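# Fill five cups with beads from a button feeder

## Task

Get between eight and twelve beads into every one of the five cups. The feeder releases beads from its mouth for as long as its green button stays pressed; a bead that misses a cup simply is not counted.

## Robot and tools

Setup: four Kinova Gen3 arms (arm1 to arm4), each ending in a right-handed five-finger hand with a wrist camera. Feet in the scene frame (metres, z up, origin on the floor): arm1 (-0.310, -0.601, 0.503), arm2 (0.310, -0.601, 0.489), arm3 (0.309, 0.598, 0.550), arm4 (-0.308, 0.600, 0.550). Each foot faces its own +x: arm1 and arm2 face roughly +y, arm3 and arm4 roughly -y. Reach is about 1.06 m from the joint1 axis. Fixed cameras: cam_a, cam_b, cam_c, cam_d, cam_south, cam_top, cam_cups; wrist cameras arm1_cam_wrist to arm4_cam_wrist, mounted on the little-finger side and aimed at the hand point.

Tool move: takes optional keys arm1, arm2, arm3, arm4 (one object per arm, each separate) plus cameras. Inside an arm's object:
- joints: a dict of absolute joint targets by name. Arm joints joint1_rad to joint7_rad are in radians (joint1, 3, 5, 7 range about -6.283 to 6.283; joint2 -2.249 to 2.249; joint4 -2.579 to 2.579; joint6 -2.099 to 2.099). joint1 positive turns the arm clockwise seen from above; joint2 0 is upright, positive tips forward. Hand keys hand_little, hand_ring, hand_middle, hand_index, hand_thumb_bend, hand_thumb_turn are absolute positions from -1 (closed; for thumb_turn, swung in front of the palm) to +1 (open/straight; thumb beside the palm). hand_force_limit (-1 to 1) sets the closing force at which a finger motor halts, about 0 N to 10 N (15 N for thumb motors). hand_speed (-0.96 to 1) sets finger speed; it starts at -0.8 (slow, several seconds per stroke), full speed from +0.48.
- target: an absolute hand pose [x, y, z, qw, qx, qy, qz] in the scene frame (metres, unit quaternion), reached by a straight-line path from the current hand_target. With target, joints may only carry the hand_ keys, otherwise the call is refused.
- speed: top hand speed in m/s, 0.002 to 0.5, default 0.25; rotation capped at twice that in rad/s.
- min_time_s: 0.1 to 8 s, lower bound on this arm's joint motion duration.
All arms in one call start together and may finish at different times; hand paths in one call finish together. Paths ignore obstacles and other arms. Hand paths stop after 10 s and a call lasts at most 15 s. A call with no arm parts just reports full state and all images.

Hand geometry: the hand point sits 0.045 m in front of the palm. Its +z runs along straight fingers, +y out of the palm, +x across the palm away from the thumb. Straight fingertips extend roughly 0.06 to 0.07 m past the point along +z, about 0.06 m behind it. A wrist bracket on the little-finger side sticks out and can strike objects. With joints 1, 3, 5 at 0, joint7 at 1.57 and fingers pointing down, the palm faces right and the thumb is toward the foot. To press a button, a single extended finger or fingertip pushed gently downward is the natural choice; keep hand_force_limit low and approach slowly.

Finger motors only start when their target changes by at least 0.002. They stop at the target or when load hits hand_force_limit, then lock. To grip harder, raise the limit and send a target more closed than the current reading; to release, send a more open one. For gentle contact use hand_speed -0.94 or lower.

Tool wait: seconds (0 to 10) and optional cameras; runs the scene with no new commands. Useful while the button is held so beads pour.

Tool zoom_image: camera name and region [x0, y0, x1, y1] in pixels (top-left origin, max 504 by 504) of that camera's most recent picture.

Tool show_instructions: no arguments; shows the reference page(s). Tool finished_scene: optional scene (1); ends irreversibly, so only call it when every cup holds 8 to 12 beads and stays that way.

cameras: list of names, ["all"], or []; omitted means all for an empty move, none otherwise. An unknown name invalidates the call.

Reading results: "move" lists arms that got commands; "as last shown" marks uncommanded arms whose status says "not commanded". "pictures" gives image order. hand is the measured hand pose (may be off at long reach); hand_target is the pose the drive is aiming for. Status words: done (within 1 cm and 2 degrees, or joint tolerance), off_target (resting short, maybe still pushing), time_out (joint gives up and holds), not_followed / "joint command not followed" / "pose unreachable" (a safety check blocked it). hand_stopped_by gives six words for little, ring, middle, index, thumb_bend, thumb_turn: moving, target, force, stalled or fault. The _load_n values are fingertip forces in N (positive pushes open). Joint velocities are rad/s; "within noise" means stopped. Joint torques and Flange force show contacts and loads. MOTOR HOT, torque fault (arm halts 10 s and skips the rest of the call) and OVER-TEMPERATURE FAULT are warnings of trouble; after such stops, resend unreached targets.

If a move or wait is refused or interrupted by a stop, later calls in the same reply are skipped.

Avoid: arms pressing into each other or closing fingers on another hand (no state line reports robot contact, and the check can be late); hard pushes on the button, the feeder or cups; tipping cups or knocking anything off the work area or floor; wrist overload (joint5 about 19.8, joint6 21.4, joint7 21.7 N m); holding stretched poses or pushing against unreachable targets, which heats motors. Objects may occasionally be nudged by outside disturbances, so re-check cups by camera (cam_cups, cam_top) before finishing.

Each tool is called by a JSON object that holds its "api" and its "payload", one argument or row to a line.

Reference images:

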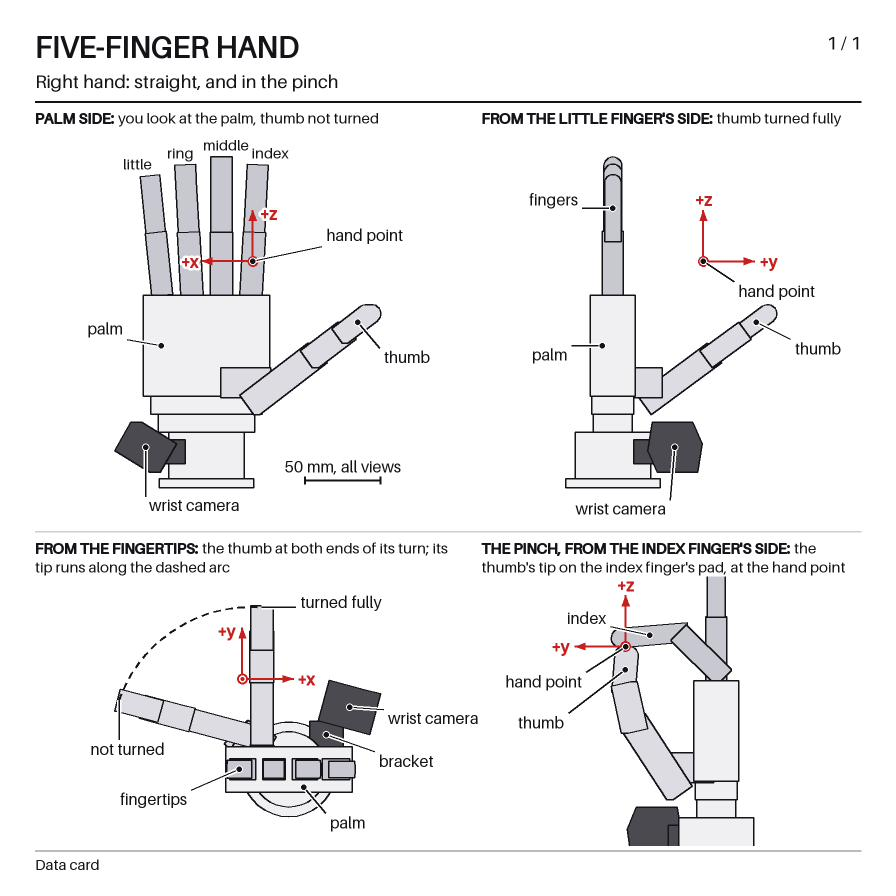

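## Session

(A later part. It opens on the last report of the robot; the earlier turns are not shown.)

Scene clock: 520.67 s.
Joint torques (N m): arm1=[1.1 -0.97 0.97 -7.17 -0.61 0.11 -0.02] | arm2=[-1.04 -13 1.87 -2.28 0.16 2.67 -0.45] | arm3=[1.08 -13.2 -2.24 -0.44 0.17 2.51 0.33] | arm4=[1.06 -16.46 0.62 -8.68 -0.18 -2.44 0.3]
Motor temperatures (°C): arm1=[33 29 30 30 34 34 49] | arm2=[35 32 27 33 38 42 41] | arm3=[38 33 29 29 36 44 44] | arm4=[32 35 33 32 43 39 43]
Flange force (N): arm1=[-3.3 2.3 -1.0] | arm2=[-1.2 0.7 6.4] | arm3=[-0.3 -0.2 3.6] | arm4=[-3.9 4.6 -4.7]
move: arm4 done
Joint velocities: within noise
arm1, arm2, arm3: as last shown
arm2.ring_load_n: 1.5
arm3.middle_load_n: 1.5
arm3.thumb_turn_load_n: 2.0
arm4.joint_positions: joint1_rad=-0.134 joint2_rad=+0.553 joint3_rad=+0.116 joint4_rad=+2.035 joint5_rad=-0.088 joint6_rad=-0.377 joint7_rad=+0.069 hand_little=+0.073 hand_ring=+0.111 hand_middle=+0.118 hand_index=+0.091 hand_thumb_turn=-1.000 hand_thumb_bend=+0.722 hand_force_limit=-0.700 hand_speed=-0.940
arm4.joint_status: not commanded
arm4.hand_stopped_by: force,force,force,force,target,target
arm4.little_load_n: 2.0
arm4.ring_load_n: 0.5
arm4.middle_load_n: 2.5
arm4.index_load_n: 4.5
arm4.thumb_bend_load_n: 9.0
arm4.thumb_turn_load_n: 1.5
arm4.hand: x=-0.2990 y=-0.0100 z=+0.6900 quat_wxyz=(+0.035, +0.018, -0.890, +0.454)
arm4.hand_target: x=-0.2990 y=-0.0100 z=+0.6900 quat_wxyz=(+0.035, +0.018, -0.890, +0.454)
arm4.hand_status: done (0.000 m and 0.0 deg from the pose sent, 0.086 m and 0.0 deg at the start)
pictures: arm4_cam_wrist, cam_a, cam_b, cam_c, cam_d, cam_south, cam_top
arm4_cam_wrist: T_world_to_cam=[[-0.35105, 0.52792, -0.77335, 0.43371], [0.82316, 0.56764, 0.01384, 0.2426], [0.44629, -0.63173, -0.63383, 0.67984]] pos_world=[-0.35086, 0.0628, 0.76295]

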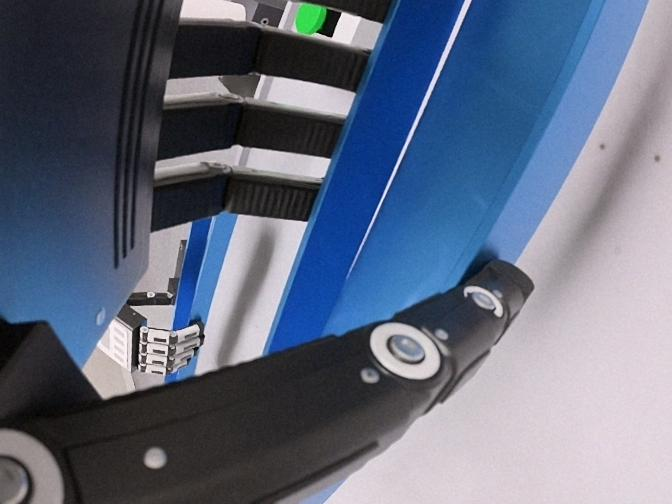

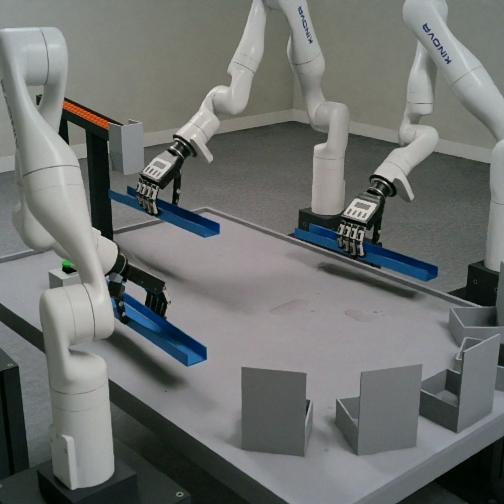

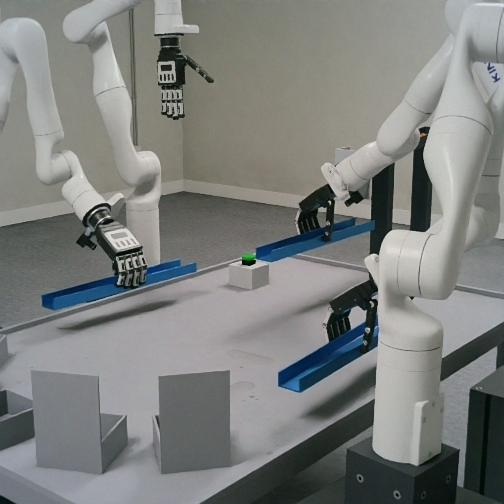

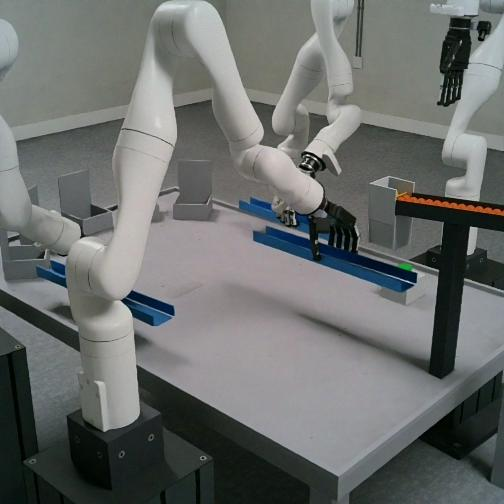

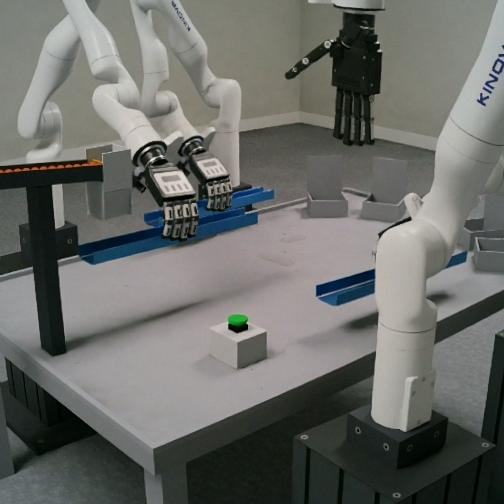

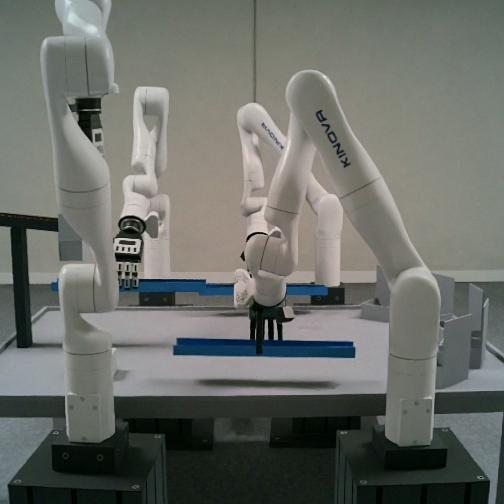

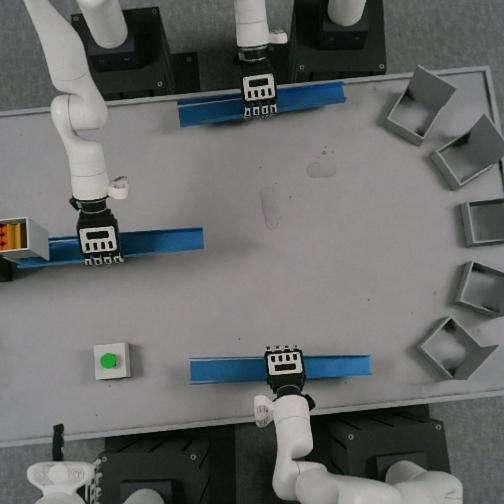

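{"api": "zoom_image", "payload": {
  "camera": "cam_south",
  "region": [354, 250, 504, 400]
}}

{"api": "zoom_image", "payload": {
  "camera": "cam_b",
  "region": [0, 340, 240, 504]
}}

{"api": "zoom_image", "payload": {
  "camera": "cam_d",
  "region": [280, 140, 504, 280]
}}

Scaled by 3.360.

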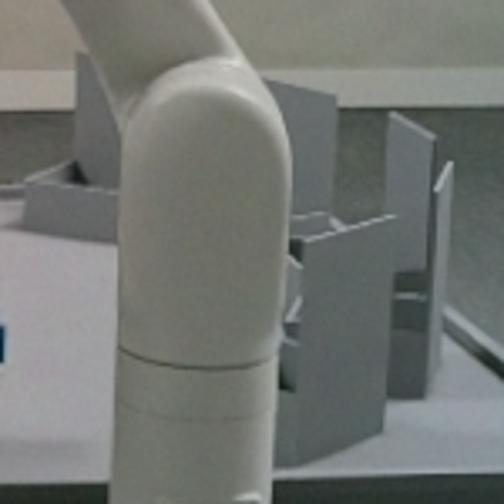

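Scaled by 2.100.

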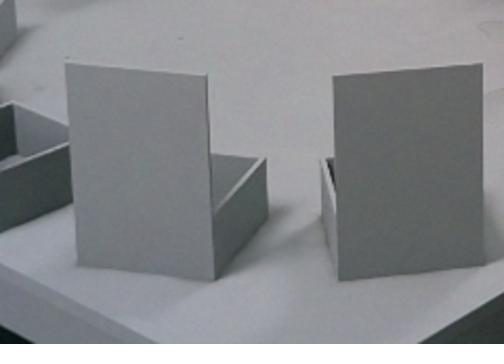

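Scaled by 2.250.

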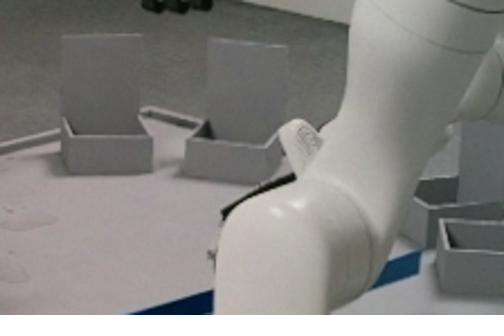

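{"api": "zoom_image", "payload": {
  "camera": "cam_top",
  "region": [370, 50, 504, 184]
}}

{"api": "zoom_image", "payload": {
  "camera": "cam_top",
  "region": [394, 170, 504, 280]
}}

{"api": "zoom_image", "payload": {
  "camera": "cam_top",
  "region": [394, 250, 504, 390]
}}

Scaled by 3.761.

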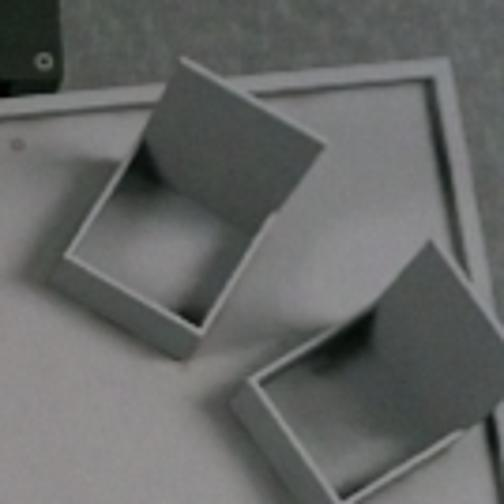

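Scaled by 4.582.

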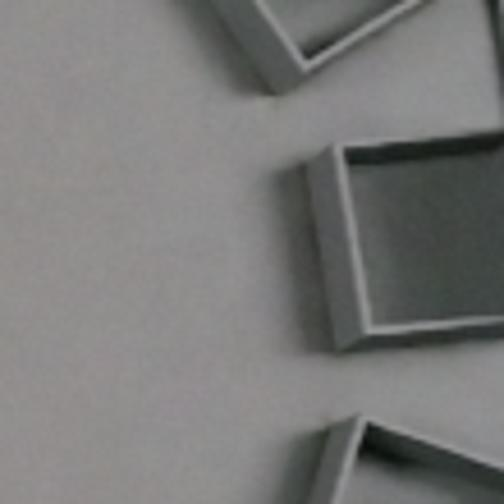

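Scaled by 3.600.

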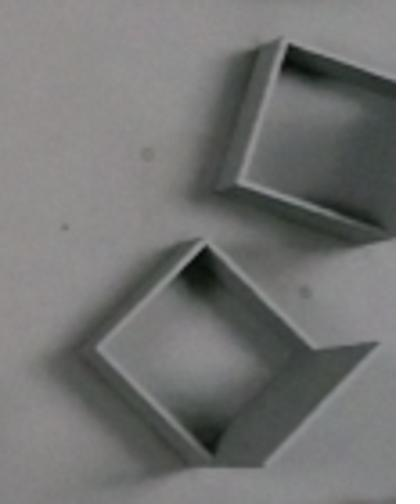

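{"api": "zoom_image", "payload": {
  "camera": "cam_c",
  "region": [240, 210, 430, 310]
}}

{"api": "zoom_image", "payload": {
  "camera": "cam_d",
  "region": [70, 190, 270, 280]
}}

Scaled by 2.653.

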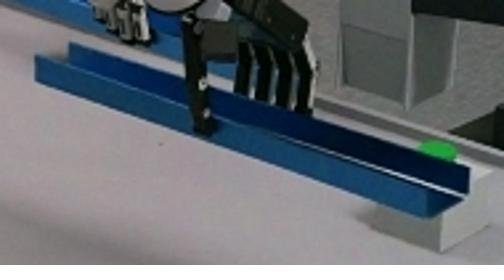

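Scaled by 2.520.

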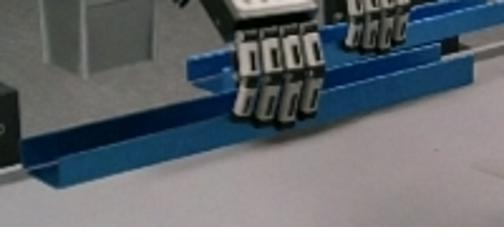

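{"api": "zoom_image", "payload": {
  "camera": "cam_a",
  "region": [280, 200, 450, 310]
}}

{"api": "zoom_image", "payload": {
  "camera": "cam_a",
  "region": [90, 270, 230, 390]
}}

{"api": "zoom_image", "payload": {
  "camera": "cam_south",
  "region": [160, 270, 370, 370]
}}

{"api": "zoom_image", "payload": {
  "camera": "cam_c",
  "region": [220, 180, 380, 260]
}}

{"api": "zoom_image", "payload": {
  "camera": "cam_top",
  "region": [170, 60, 370, 160]
}}

{"api": "zoom_image", "payload": {
  "camera": "cam_top",
  "region": [180, 320, 380, 400]
}}

{"api": "zoom_image", "payload": {
  "camera": "cam_b",
  "region": [20, 240, 220, 330]
}}

Scaled by 2.965.

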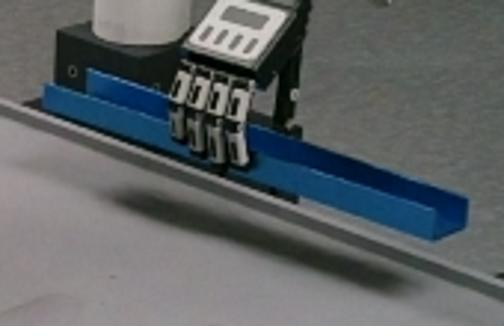

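Scaled by 3.600.

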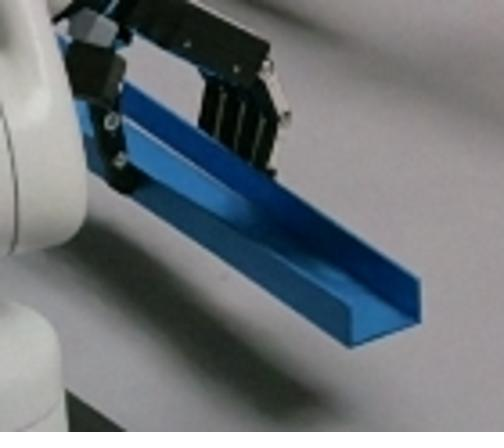

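Scaled by 2.400.

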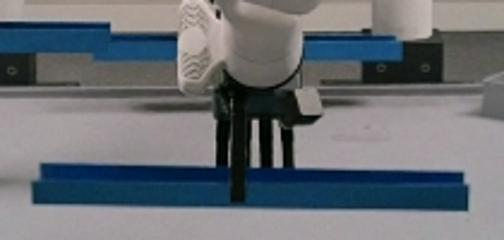

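Scaled by 3.150.

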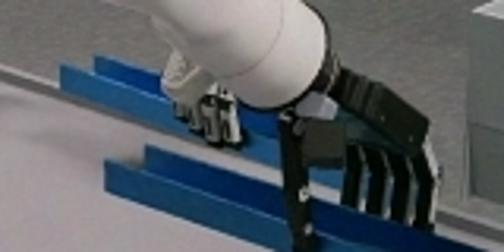

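Scaled by 2.520.

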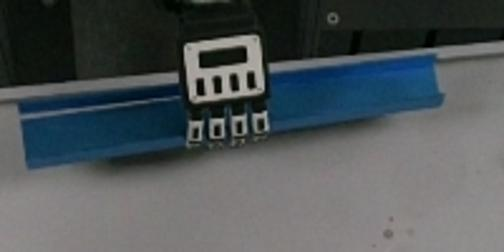

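Scaled by 2.520.

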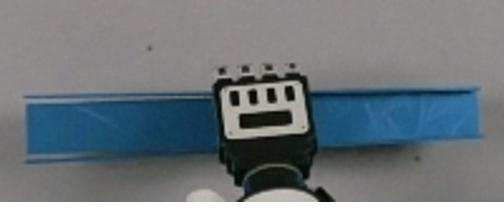

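Scaled by 2.520.

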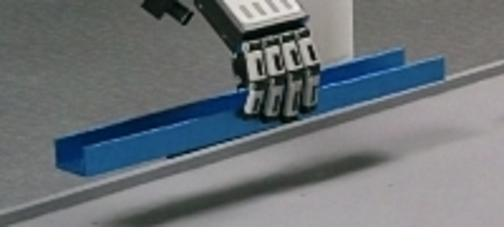

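{"api": "move", "payload": {
  "arm4": {"target": [-0.309, -0.013, 0.712, -0.06216, -0.03167, 0.88884, -0.45288], "speed": 0.05},
  "arm3": {"target": [0.080, 0.16, 0.64, -0.02644, -0.01347, 0.89062, -0.45379], "speed": 0.1},
  "cameras": ["cam_c", "cam_top", "cam_south", "cam_d", "cam_b", "cam_a"]
}}

{"api": "zoom_image", "payload": {
  "camera": "cam_c",
  "region": [250, 150, 450, 310]
}}

{"api": "zoom_image", "payload": {
  "camera": "cam_d",
  "region": [70, 130, 270, 280]
}}

{"api": "zoom_image", "payload": {
  "camera": "cam_south",
  "region": [20, 220, 240, 320]
}}

{"api": "zoom_image", "payload": {
  "camera": "cam_a",
  "region": [90, 110, 240, 260]
}}

{"api": "zoom_image", "payload": {
  "camera": "cam_top",
  "region": [0, 190, 220, 300]
}}

Scene clock: 650.07 s.
Joint torques (N m): arm1=[1.17 -1 0.87 -7.02 -0.65 0.2 0.01] | arm2=[-1.08 -12.92 1.83 -2.29 0.18 2.65 -0.45] | arm3=[1.07 -15.56 -2.41 -4.48 -0.21 2.47 0.29] | arm4=[1.09 -15.96 1.14 -9.15 -0.19 -2.53 0.32]
Motor temperatures (°C): arm1=[33 29 30 30 34 34 49] | arm2=[35 32 27 33 38 41 41] | arm3=[38 34 28 29 36 43 44] | arm4=[32 35 33 33 42 39 43]
Flange force (N): arm1=[-3.7 2.0 -1.4] | arm2=[-1.1 0.4 6.3] | arm3=[-3.5 2.1 4.5] | arm4=[-4.3 4.2 -5.4]
move: arm3 done; arm4 done
Joint velocities: within noise
arm1, arm2: as last shown
arm2.middle_load_n: 2.5
arm3.joint_positions: joint1_rad=+0.844 joint2_rad=+0.613 joint3_rad=-0.218 joint4_rad=+2.253 joint5_rad=-2.314 joint6_rad=+0.637 joint7_rad=+3.073 hand_little=+0.107 hand_ring=+0.134 hand_middle=+0.139 hand_index=+0.107 hand_thumb_turn=-1.000 hand_thumb_bend=+0.722 hand_force_limit=-0.700 hand_speed=-0.940
arm3.joint_status: not commanded
arm3.hand_stopped_by: force,force,force,force,target,target
arm3.little_load_n: 2.0
arm3.ring_load_n: 1.0
arm3.middle_load_n: 1.5
arm3.index_load_n: 5.5
arm3.thumb_bend_load_n: 8.5
arm3.thumb_turn_load_n: 2.0
arm3.hand: x=+0.0800 y=+0.1600 z=+0.6400 quat_wxyz=(+0.026, +0.013, -0.891, +0.454)
arm3.hand_target: x=+0.0800 y=+0.1600 z=+0.6400 quat_wxyz=(+0.026, +0.013, -0.891, +0.454)
arm3.hand_status: done (0.000 m and 0.0 deg from the pose sent, 0.182 m and 4.5 deg at the start)
arm4.joint_positions: joint1_rad=-0.213 joint2_rad=+0.515 joint3_rad=+0.210 joint4_rad=+2.008 joint5_rad=-0.132 joint6_rad=-0.305 joint7_rad=+0.132 hand_little=+0.073 hand_ring=+0.111 hand_middle=+0.118 hand_index=+0.091 hand_thumb_turn=-1.000 hand_thumb_bend=+0.722 hand_force_limit=-0.700 hand_speed=-0.940
arm4.joint_status: not commanded
arm4.hand_stopped_by: force,force,force,force,target,target
arm4.little_load_n: 2.0
arm4.ring_load_n: 0.5
arm4.middle_load_n: 2.5
arm4.index_load_n: 4.5
arm4.thumb_bend_load_n: 9.0
arm4.thumb_turn_load_n: 2.0
arm4.hand: x=-0.3090 y=-0.0130 z=+0.7120 quat_wxyz=(+0.062, +0.032, -0.889, +0.453)
arm4.hand_target: x=-0.3090 y=-0.0130 z=+0.7120 quat_wxyz=(+0.062, +0.032, -0.889, +0.453)
arm4.hand_status: done (0.000 m and 0.0 deg from the pose sent, 0.024 m and 3.5 deg at the start)
pictures: cam_a, cam_b, cam_c, cam_d, cam_south, cam_top

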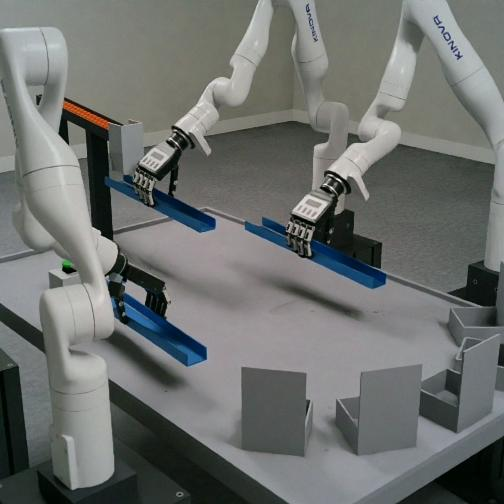

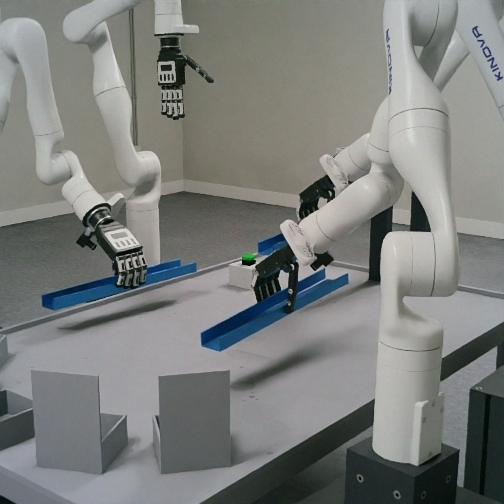

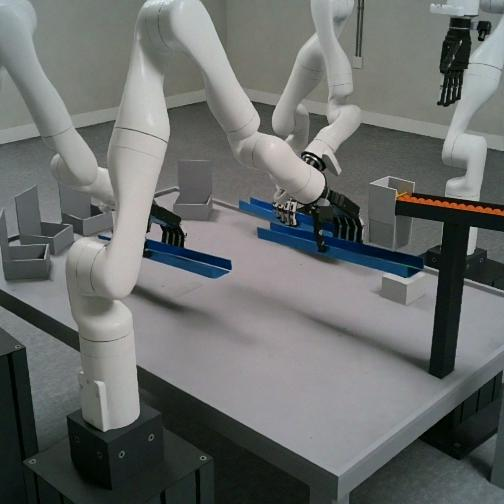

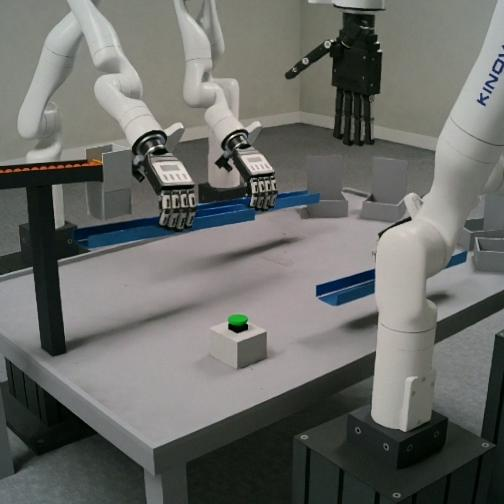

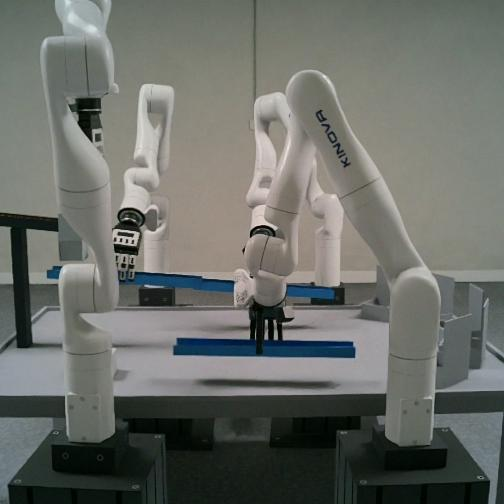

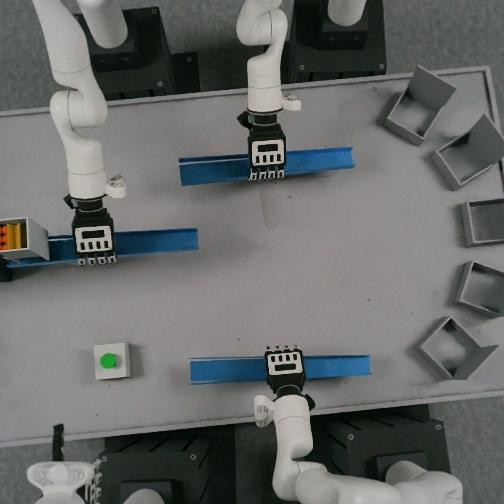

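Scaled by 2.520.

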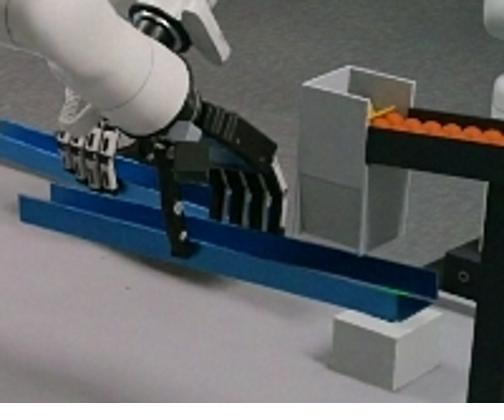

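Scaled by 2.520.

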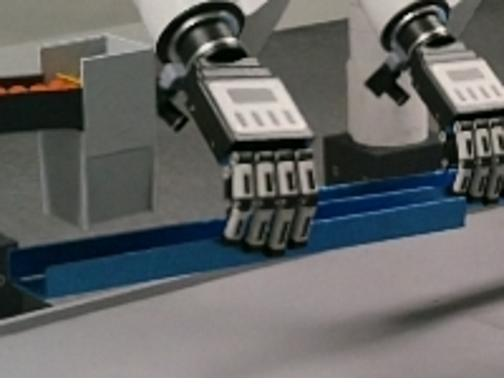

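Scaled by 2.291.

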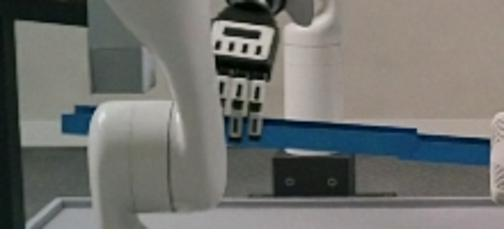

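Scaled by 3.360.

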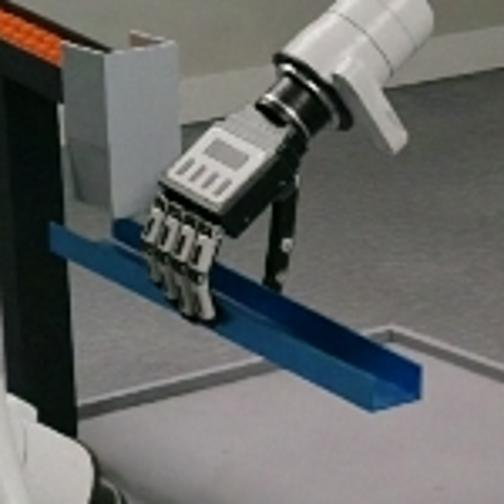

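Scaled by 2.291.

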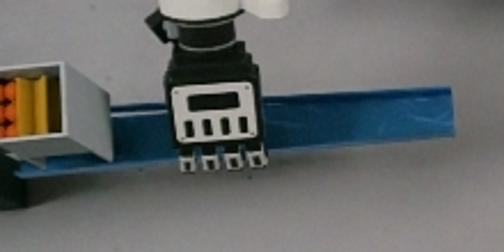

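{"api": "move", "payload": {
  "arm4": {"target": [-0.309, -0.013, 0.7315, -0.0689, -0.0356, 0.8883, -0.4526], "speed": 0.04},
  "arm3": {"target": [0.070, 0.02, 0.645, -0.02644, -0.01347, 0.89062, -0.45379], "speed": 0.1},
  "cameras": ["cam_c", "cam_top", "cam_south", "cam_d", "cam_b", "cam_a"]
}}

{"api": "zoom_image", "payload": {
  "camera": "cam_c",
  "region": [200, 150, 450, 330]
}}

{"api": "zoom_image", "payload": {
  "camera": "cam_d",
  "region": [70, 130, 370, 280]
}}

{"api": "zoom_image", "payload": {
  "camera": "cam_south",
  "region": [20, 220, 360, 320]
}}

{"api": "zoom_image", "payload": {
  "camera": "cam_a",
  "region": [90, 110, 340, 320]
}}

{"api": "zoom_image", "payload": {
  "camera": "cam_top",
  "region": [0, 170, 370, 300]
}}

{"api": "zoom_image", "payload": {
  "camera": "cam_b",
  "region": [130, 200, 380, 400]
}}

Scene clock: 677.00 s.
Joint torques (N m): arm1=[1.05 -0.99 0.96 -7.13 -0.63 0.18 -0.03] | arm2=[-1.05 -12.97 1.87 -2.3 0.18 2.66 -0.43] | arm3=[0.98 -19.85 -3.13 -6.83 -0.27 2.42 0.35] | arm4=[1.05 -15.63 1.36 -9.62 -0.2 -2.46 0.34]
Motor temperatures (°C): arm1=[33 29 30 30 34 34 49] | arm2=[35 32 27 33 38 41 41] | arm3=[38 34 28 29 36 43 44] | arm4=[32 35 33 33 42 39 43]
Flange force (N): arm1=[-3.5 2.2 -1.0] | arm2=[-1.1 0.7 6.3] | arm3=[-5.2 3.7 4.5] | arm4=[-4.5 4.8 -5.4]
move: arm3 done; arm4 done
Joint velocities: within noise
arm1, arm2: as last shown
arm2.little_load_n: 1.0
arm2.index_load_n: 5.0
arm3.joint_positions: joint1_rad=+0.670 joint2_rad=+0.734 joint3_rad=-0.287 joint4_rad=+1.879 joint5_rad=-2.362 joint6_rad=+0.374 joint7_rad=+2.942 hand_little=+0.107 hand_ring=+0.134 hand_middle=+0.139 hand_index=+0.107 hand_thumb_turn=-1.000 hand_thumb_bend=+0.722 hand_force_limit=-0.700 hand_speed=-0.940
arm3.joint_status: not commanded
arm3.hand_stopped_by: force,force,force,force,target,target
arm3.little_load_n: 2.0
arm3.ring_load_n: 0.5
arm3.middle_load_n: 1.5
arm3.index_load_n: 5.5
arm3.thumb_bend_load_n: 8.5
arm3.thumb_turn_load_n: 2.0
arm3.hand: x=+0.0700 y=+0.0200 z=+0.6450 quat_wxyz=(+0.026, +0.013, -0.891, +0.454)
arm3.hand_target: x=+0.0700 y=+0.0200 z=+0.6450 quat_wxyz=(+0.026, +0.013, -0.891, +0.454)
arm3.hand_status: done (0.000 m and 0.0 deg from the pose sent, 0.140 m and 0.0 deg at the start)
arm4.joint_positions: joint1_rad=-0.258 joint2_rad=+0.478 joint3_rad=+0.258 joint4_rad=+1.989 joint5_rad=-0.155 joint6_rad=-0.245 joint7_rad=+0.159 hand_little=+0.073 hand_ring=+0.111 hand_middle=+0.118 hand_index=+0.091 hand_thumb_turn=-1.000 hand_thumb_bend=+0.722 hand_force_limit=-0.700 hand_speed=-0.940
arm4.joint_status: not commanded
arm4.hand_stopped_by: force,force,force,force,target,target
arm4.little_load_n: 2.0
arm4.ring_load_n: 0.5
arm4.middle_load_n: 2.5
arm4.index_load_n: 4.5
arm4.thumb_bend_load_n: 9.0
arm4.thumb_turn_load_n: 2.0
arm4.hand: x=-0.3090 y=-0.0130 z=+0.7315 quat_wxyz=(+0.069, +0.036, -0.888, +0.453)
arm4.hand_target: x=-0.3090 y=-0.0130 z=+0.7315 quat_wxyz=(+0.069, +0.036, -0.888, +0.453)
arm4.hand_status: done (0.000 m and 0.0 deg from the pose sent, 0.020 m and 0.9 deg at the start)
pictures: cam_a, cam_b, cam_c, cam_d, cam_south, cam_top

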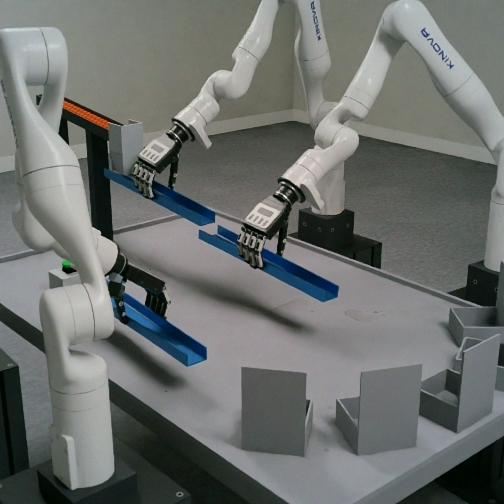

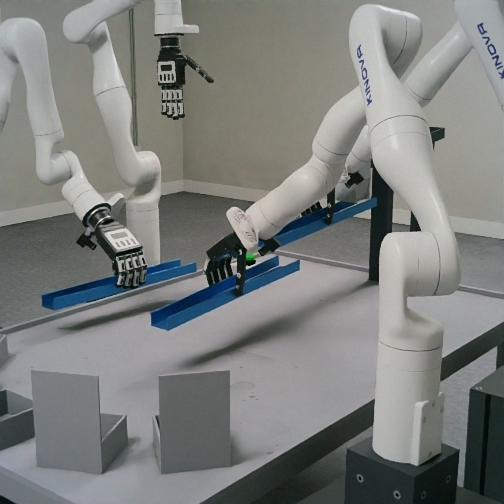

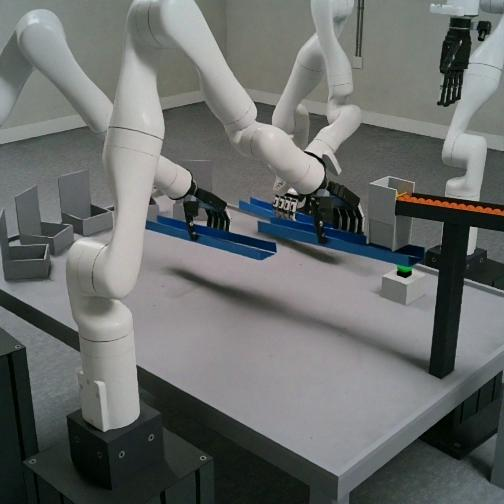

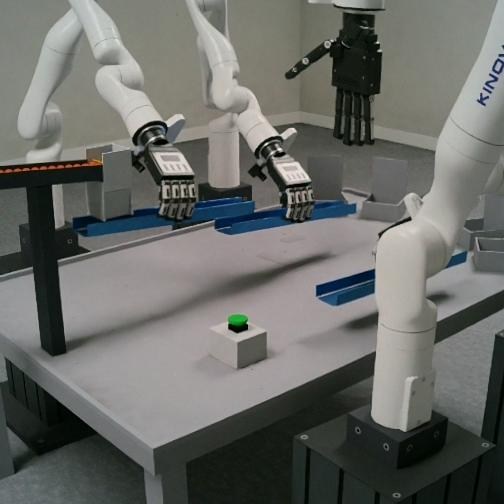

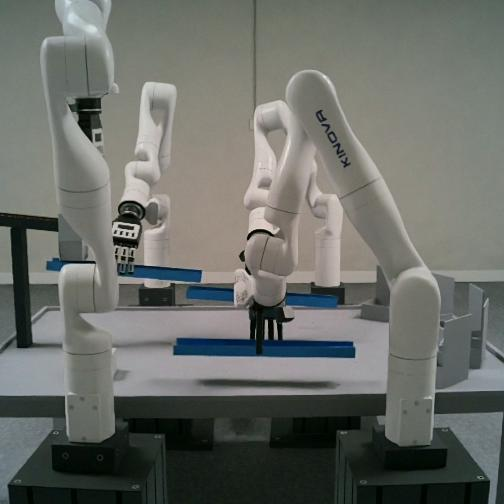

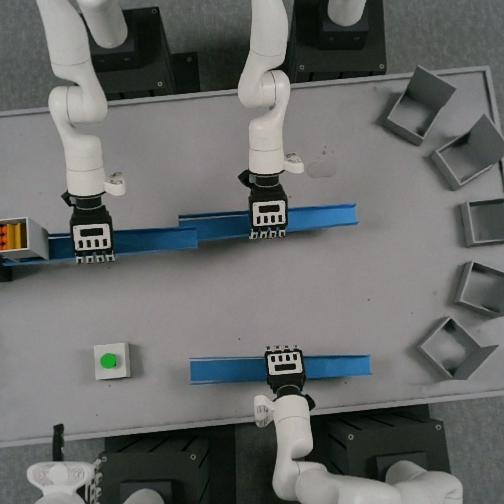

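Scaled by 2.016.

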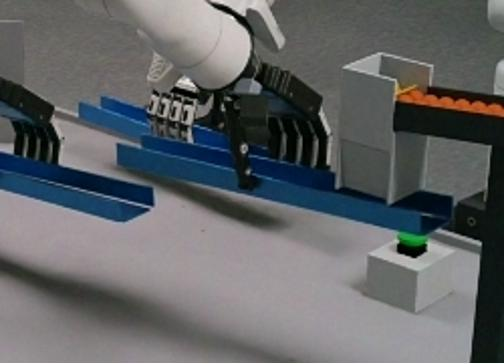

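Scaled by 1.680.

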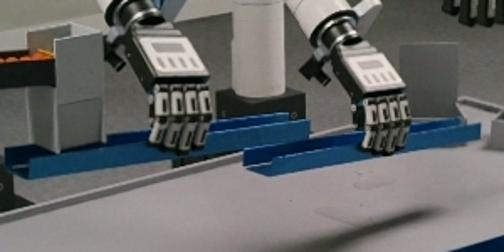

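Scaled by 1.482.

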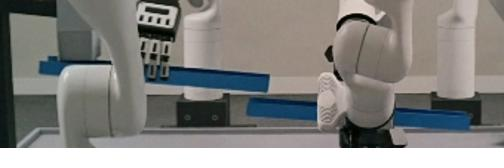

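Scaled by 2.016.

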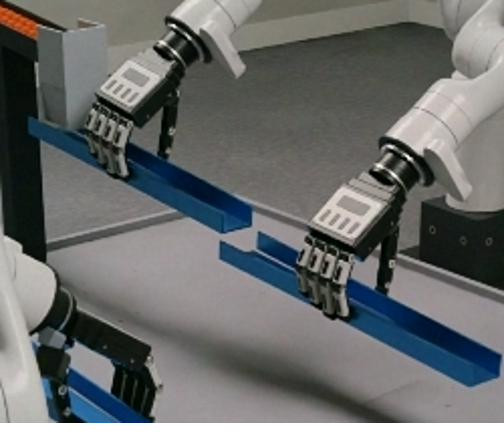

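Scaled by 1.362.

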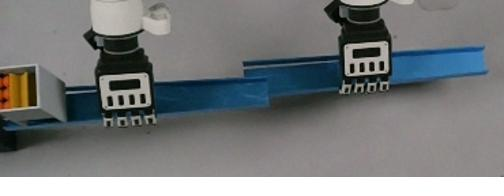

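Scaled by 2.016.

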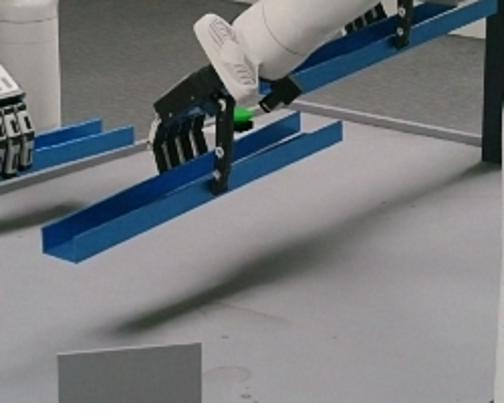

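{"api": "zoom_image", "payload": {
  "camera": "cam_c",
  "region": [350, 210, 440, 280]
}}

{"api": "zoom_image", "payload": {
  "camera": "cam_d",
  "region": [70, 180, 160, 250]
}}

{"api": "zoom_image", "payload": {
  "camera": "cam_south",
  "region": [30, 230, 130, 300]
}}

{"api": "zoom_image", "payload": {
  "camera": "cam_top",
  "region": [0, 200, 100, 290]
}}

{"api": "zoom_image", "payload": {
  "camera": "cam_top",
  "region": [150, 190, 250, 270]
}}

{"api": "zoom_image", "payload": {
  "camera": "cam_south",
  "region": [140, 250, 240, 320]
}}

Scaled by 5.600.

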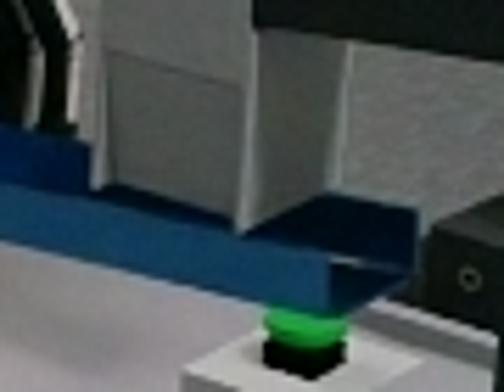

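Scaled by 5.600.

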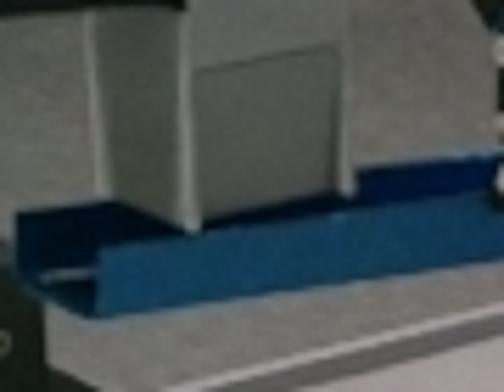

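Scaled by 5.040.

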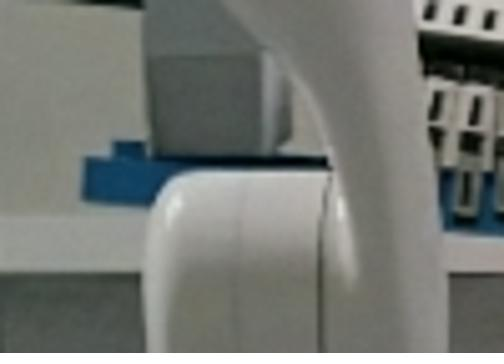

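Scaled by 5.040.

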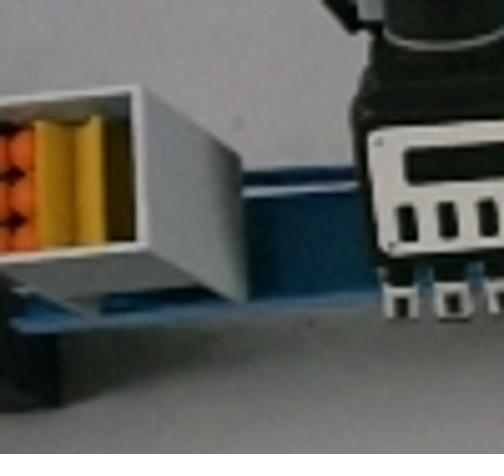

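Scaled by 5.040.

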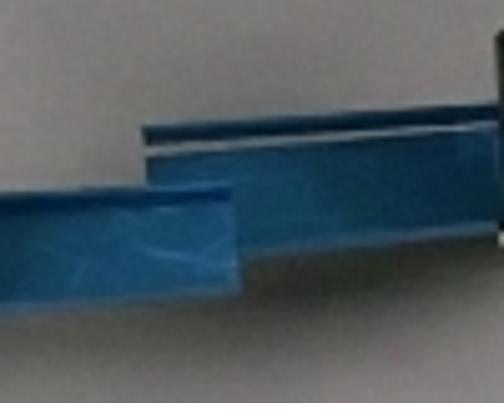

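Scaled by 5.040.

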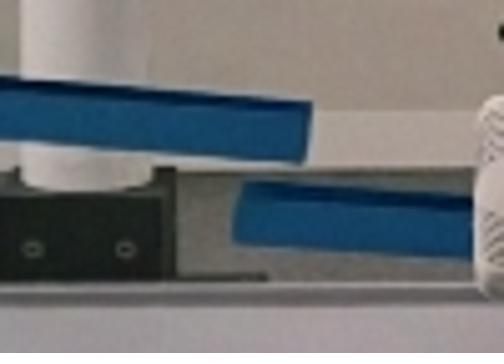

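{"api": "move", "payload": {
  "arm3": {"target": [0.070, -0.012, 0.660, -0.02955, -0.01505, 0.89052, -0.45374], "speed": 0.05},
  "cameras": ["cam_c", "cam_top", "cam_south", "cam_d", "cam_b", "cam_a"]
}}

{"api": "zoom_image", "payload": {
  "camera": "cam_south",
  "region": [160, 260, 260, 320]
}}

{"api": "zoom_image", "payload": {
  "camera": "cam_south",
  "region": [270, 260, 370, 320]
}}

{"api": "zoom_image", "payload": {
  "camera": "cam_a",
  "region": [180, 200, 350, 310]
}}

{"api": "zoom_image", "payload": {
  "camera": "cam_top",
  "region": [150, 190, 370, 280]
}}

{"api": "zoom_image", "payload": {
  "camera": "cam_b",
  "region": [140, 230, 320, 350]
}}

{"api": "zoom_image", "payload": {
  "camera": "cam_c",
  "region": [150, 200, 350, 310]
}}

{"api": "zoom_image", "payload": {
  "camera": "cam_d",
  "region": [200, 180, 370, 260]
}}

Scene clock: 700.67 s.
Joint torques (N m): arm1=[1.18 -1.01 0.92 -7.13 -0.62 0.16 -0.1] | arm2=[-1.05 -12.97 1.89 -2.24 0.15 2.64 -0.43] | arm3=[0.99 -20.57 -3.51 -7.4 -0.28 2.32 0.26] | arm4=[0.93 -15.61 1.31 -9.66 -0.2 -2.52 0.33]
Motor temperatures (°C): arm1=[33 29 30 30 34 34 49] | arm2=[35 32 27 33 38 41 41] | arm3=[38 34 28 29 36 43 44] | arm4=[32 36 33 33 42 39 43]
Flange force (N): arm1=[-3.6 1.8 -1.1] | arm2=[-1.2 0.7 6.4] | arm3=[-6.9 4.9 5.0] | arm4=[-4.0 4.8 -5.5]
move: arm3 done
Joint velocities: within noise
arm1, arm2, arm4: as last shown
arm2.little_load_n: 0.5
arm2.index_load_n: 4.5
arm3.joint_positions: joint1_rad=+0.654 joint2_rad=+0.745 joint3_rad=-0.334 joint4_rad=+1.781 joint5_rad=-2.332 joint6_rad=+0.275 joint7_rad=+2.892 hand_little=+0.107 hand_ring=+0.134 hand_middle=+0.139 hand_index=+0.107 hand_thumb_turn=-1.000 hand_thumb_bend=+0.722 hand_force_limit=-0.700 hand_speed=-0.940
arm3.joint_status: not commanded
arm3.hand_stopped_by: force,force,force,force,target,target
arm3.little_load_n: 2.0
arm3.ring_load_n: 0.5
arm3.middle_load_n: 1.5
arm3.index_load_n: 5.5
arm3.thumb_bend_load_n: 8.5
arm3.thumb_turn_load_n: 2.5
arm3.hand: x=+0.0700 y=-0.0120 z=+0.6600 quat_wxyz=(+0.030, +0.015, -0.891, +0.454)
arm3.hand_target: x=+0.0700 y=-0.0120 z=+0.6600 quat_wxyz=(+0.030, +0.015, -0.891, +0.454)
arm3.hand_status: done (0.000 m and 0.0 deg from the pose sent, 0.035 m and 0.4 deg at the start)
pictures: cam_a, cam_b, cam_c, cam_d, cam_south, cam_top

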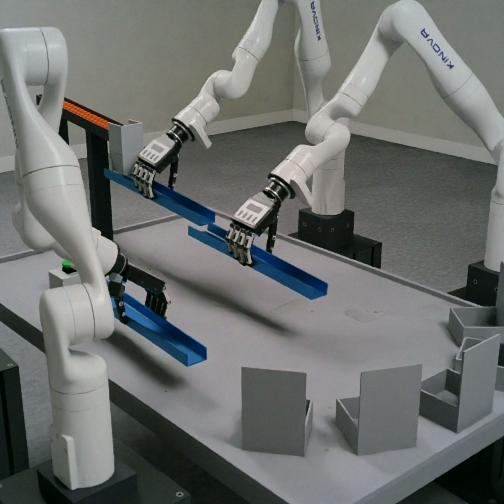

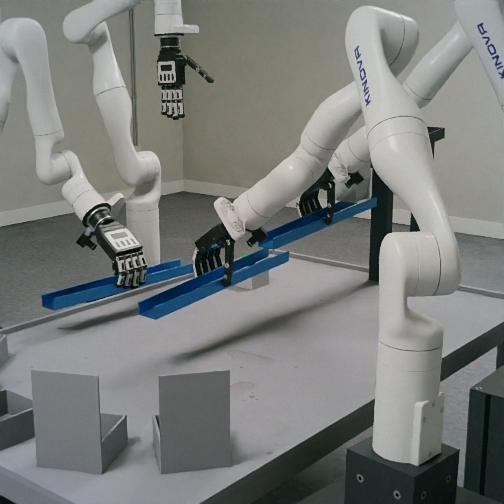

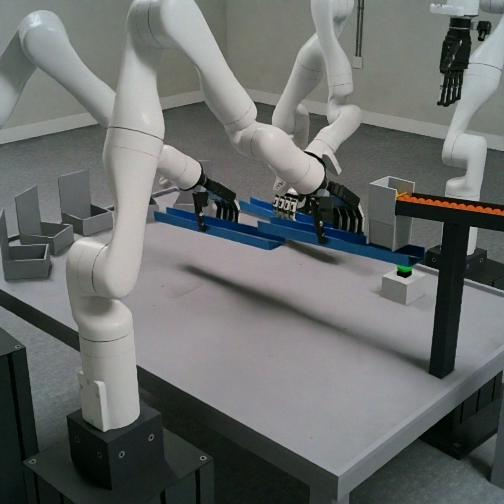

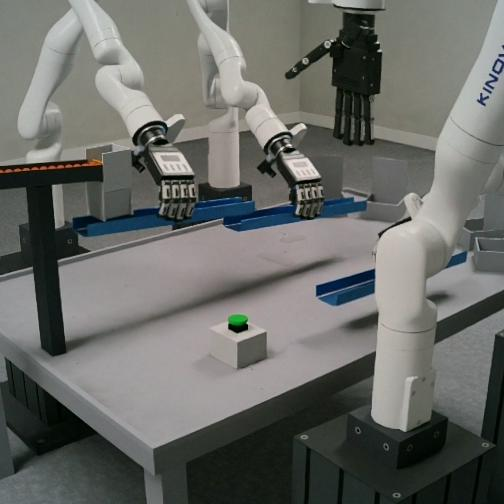

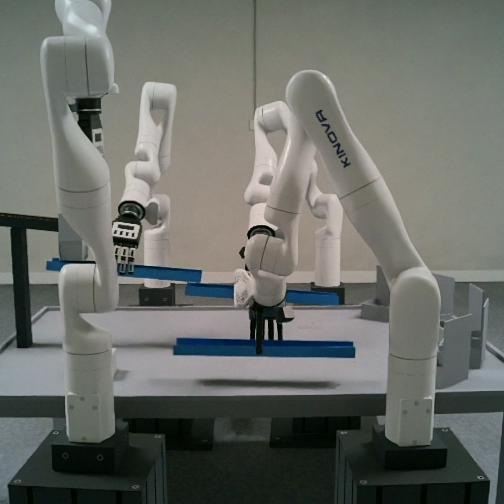

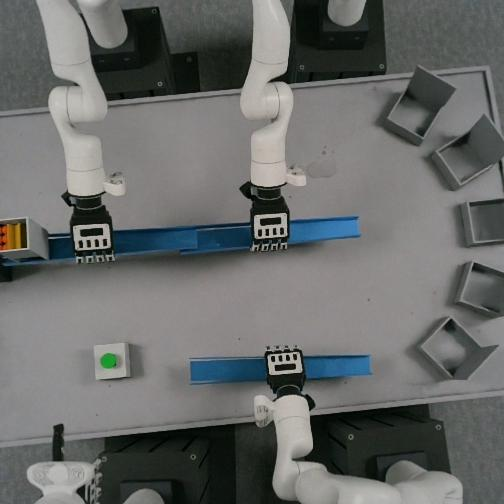

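Scaled by 5.040.

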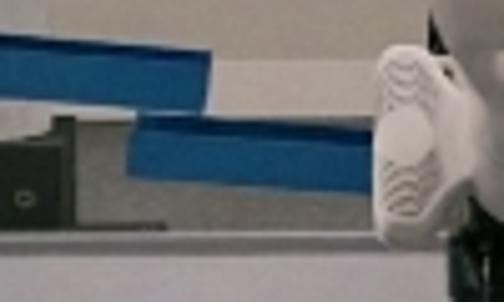

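Scaled by 5.040.

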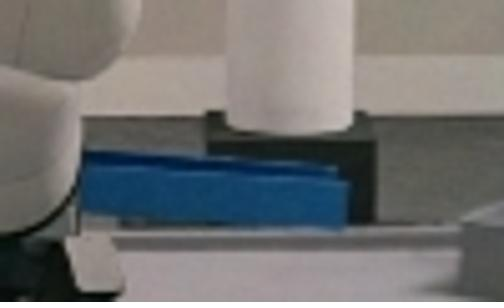

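Scaled by 2.965.

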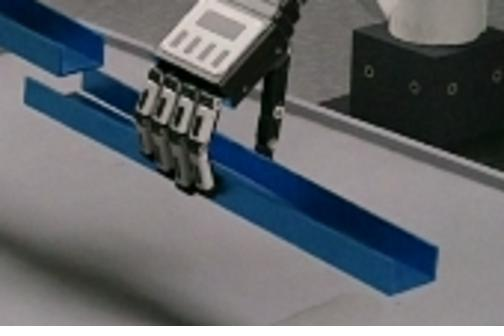

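Scaled by 2.291.

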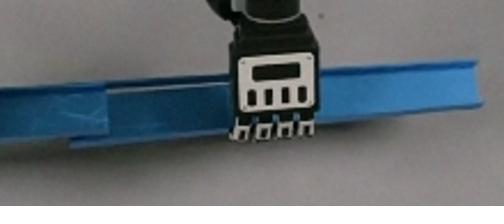

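Scaled by 2.800.

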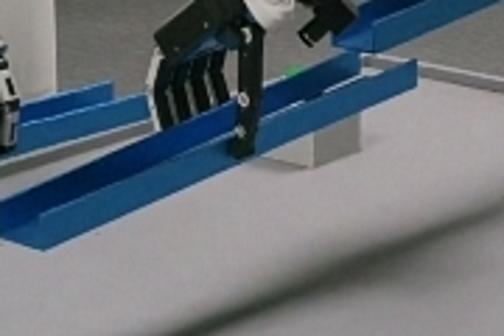

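Scaled by 2.520.

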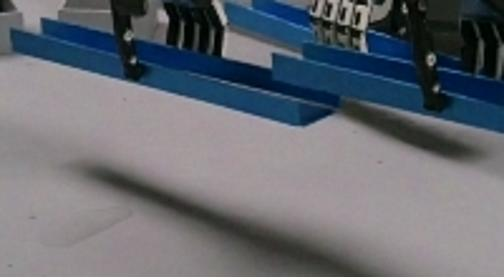

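Scaled by 2.965.

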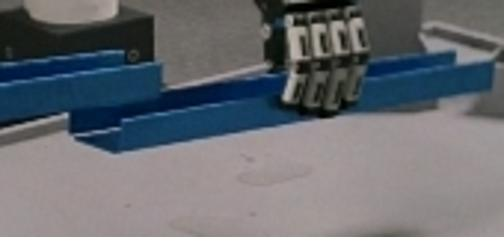

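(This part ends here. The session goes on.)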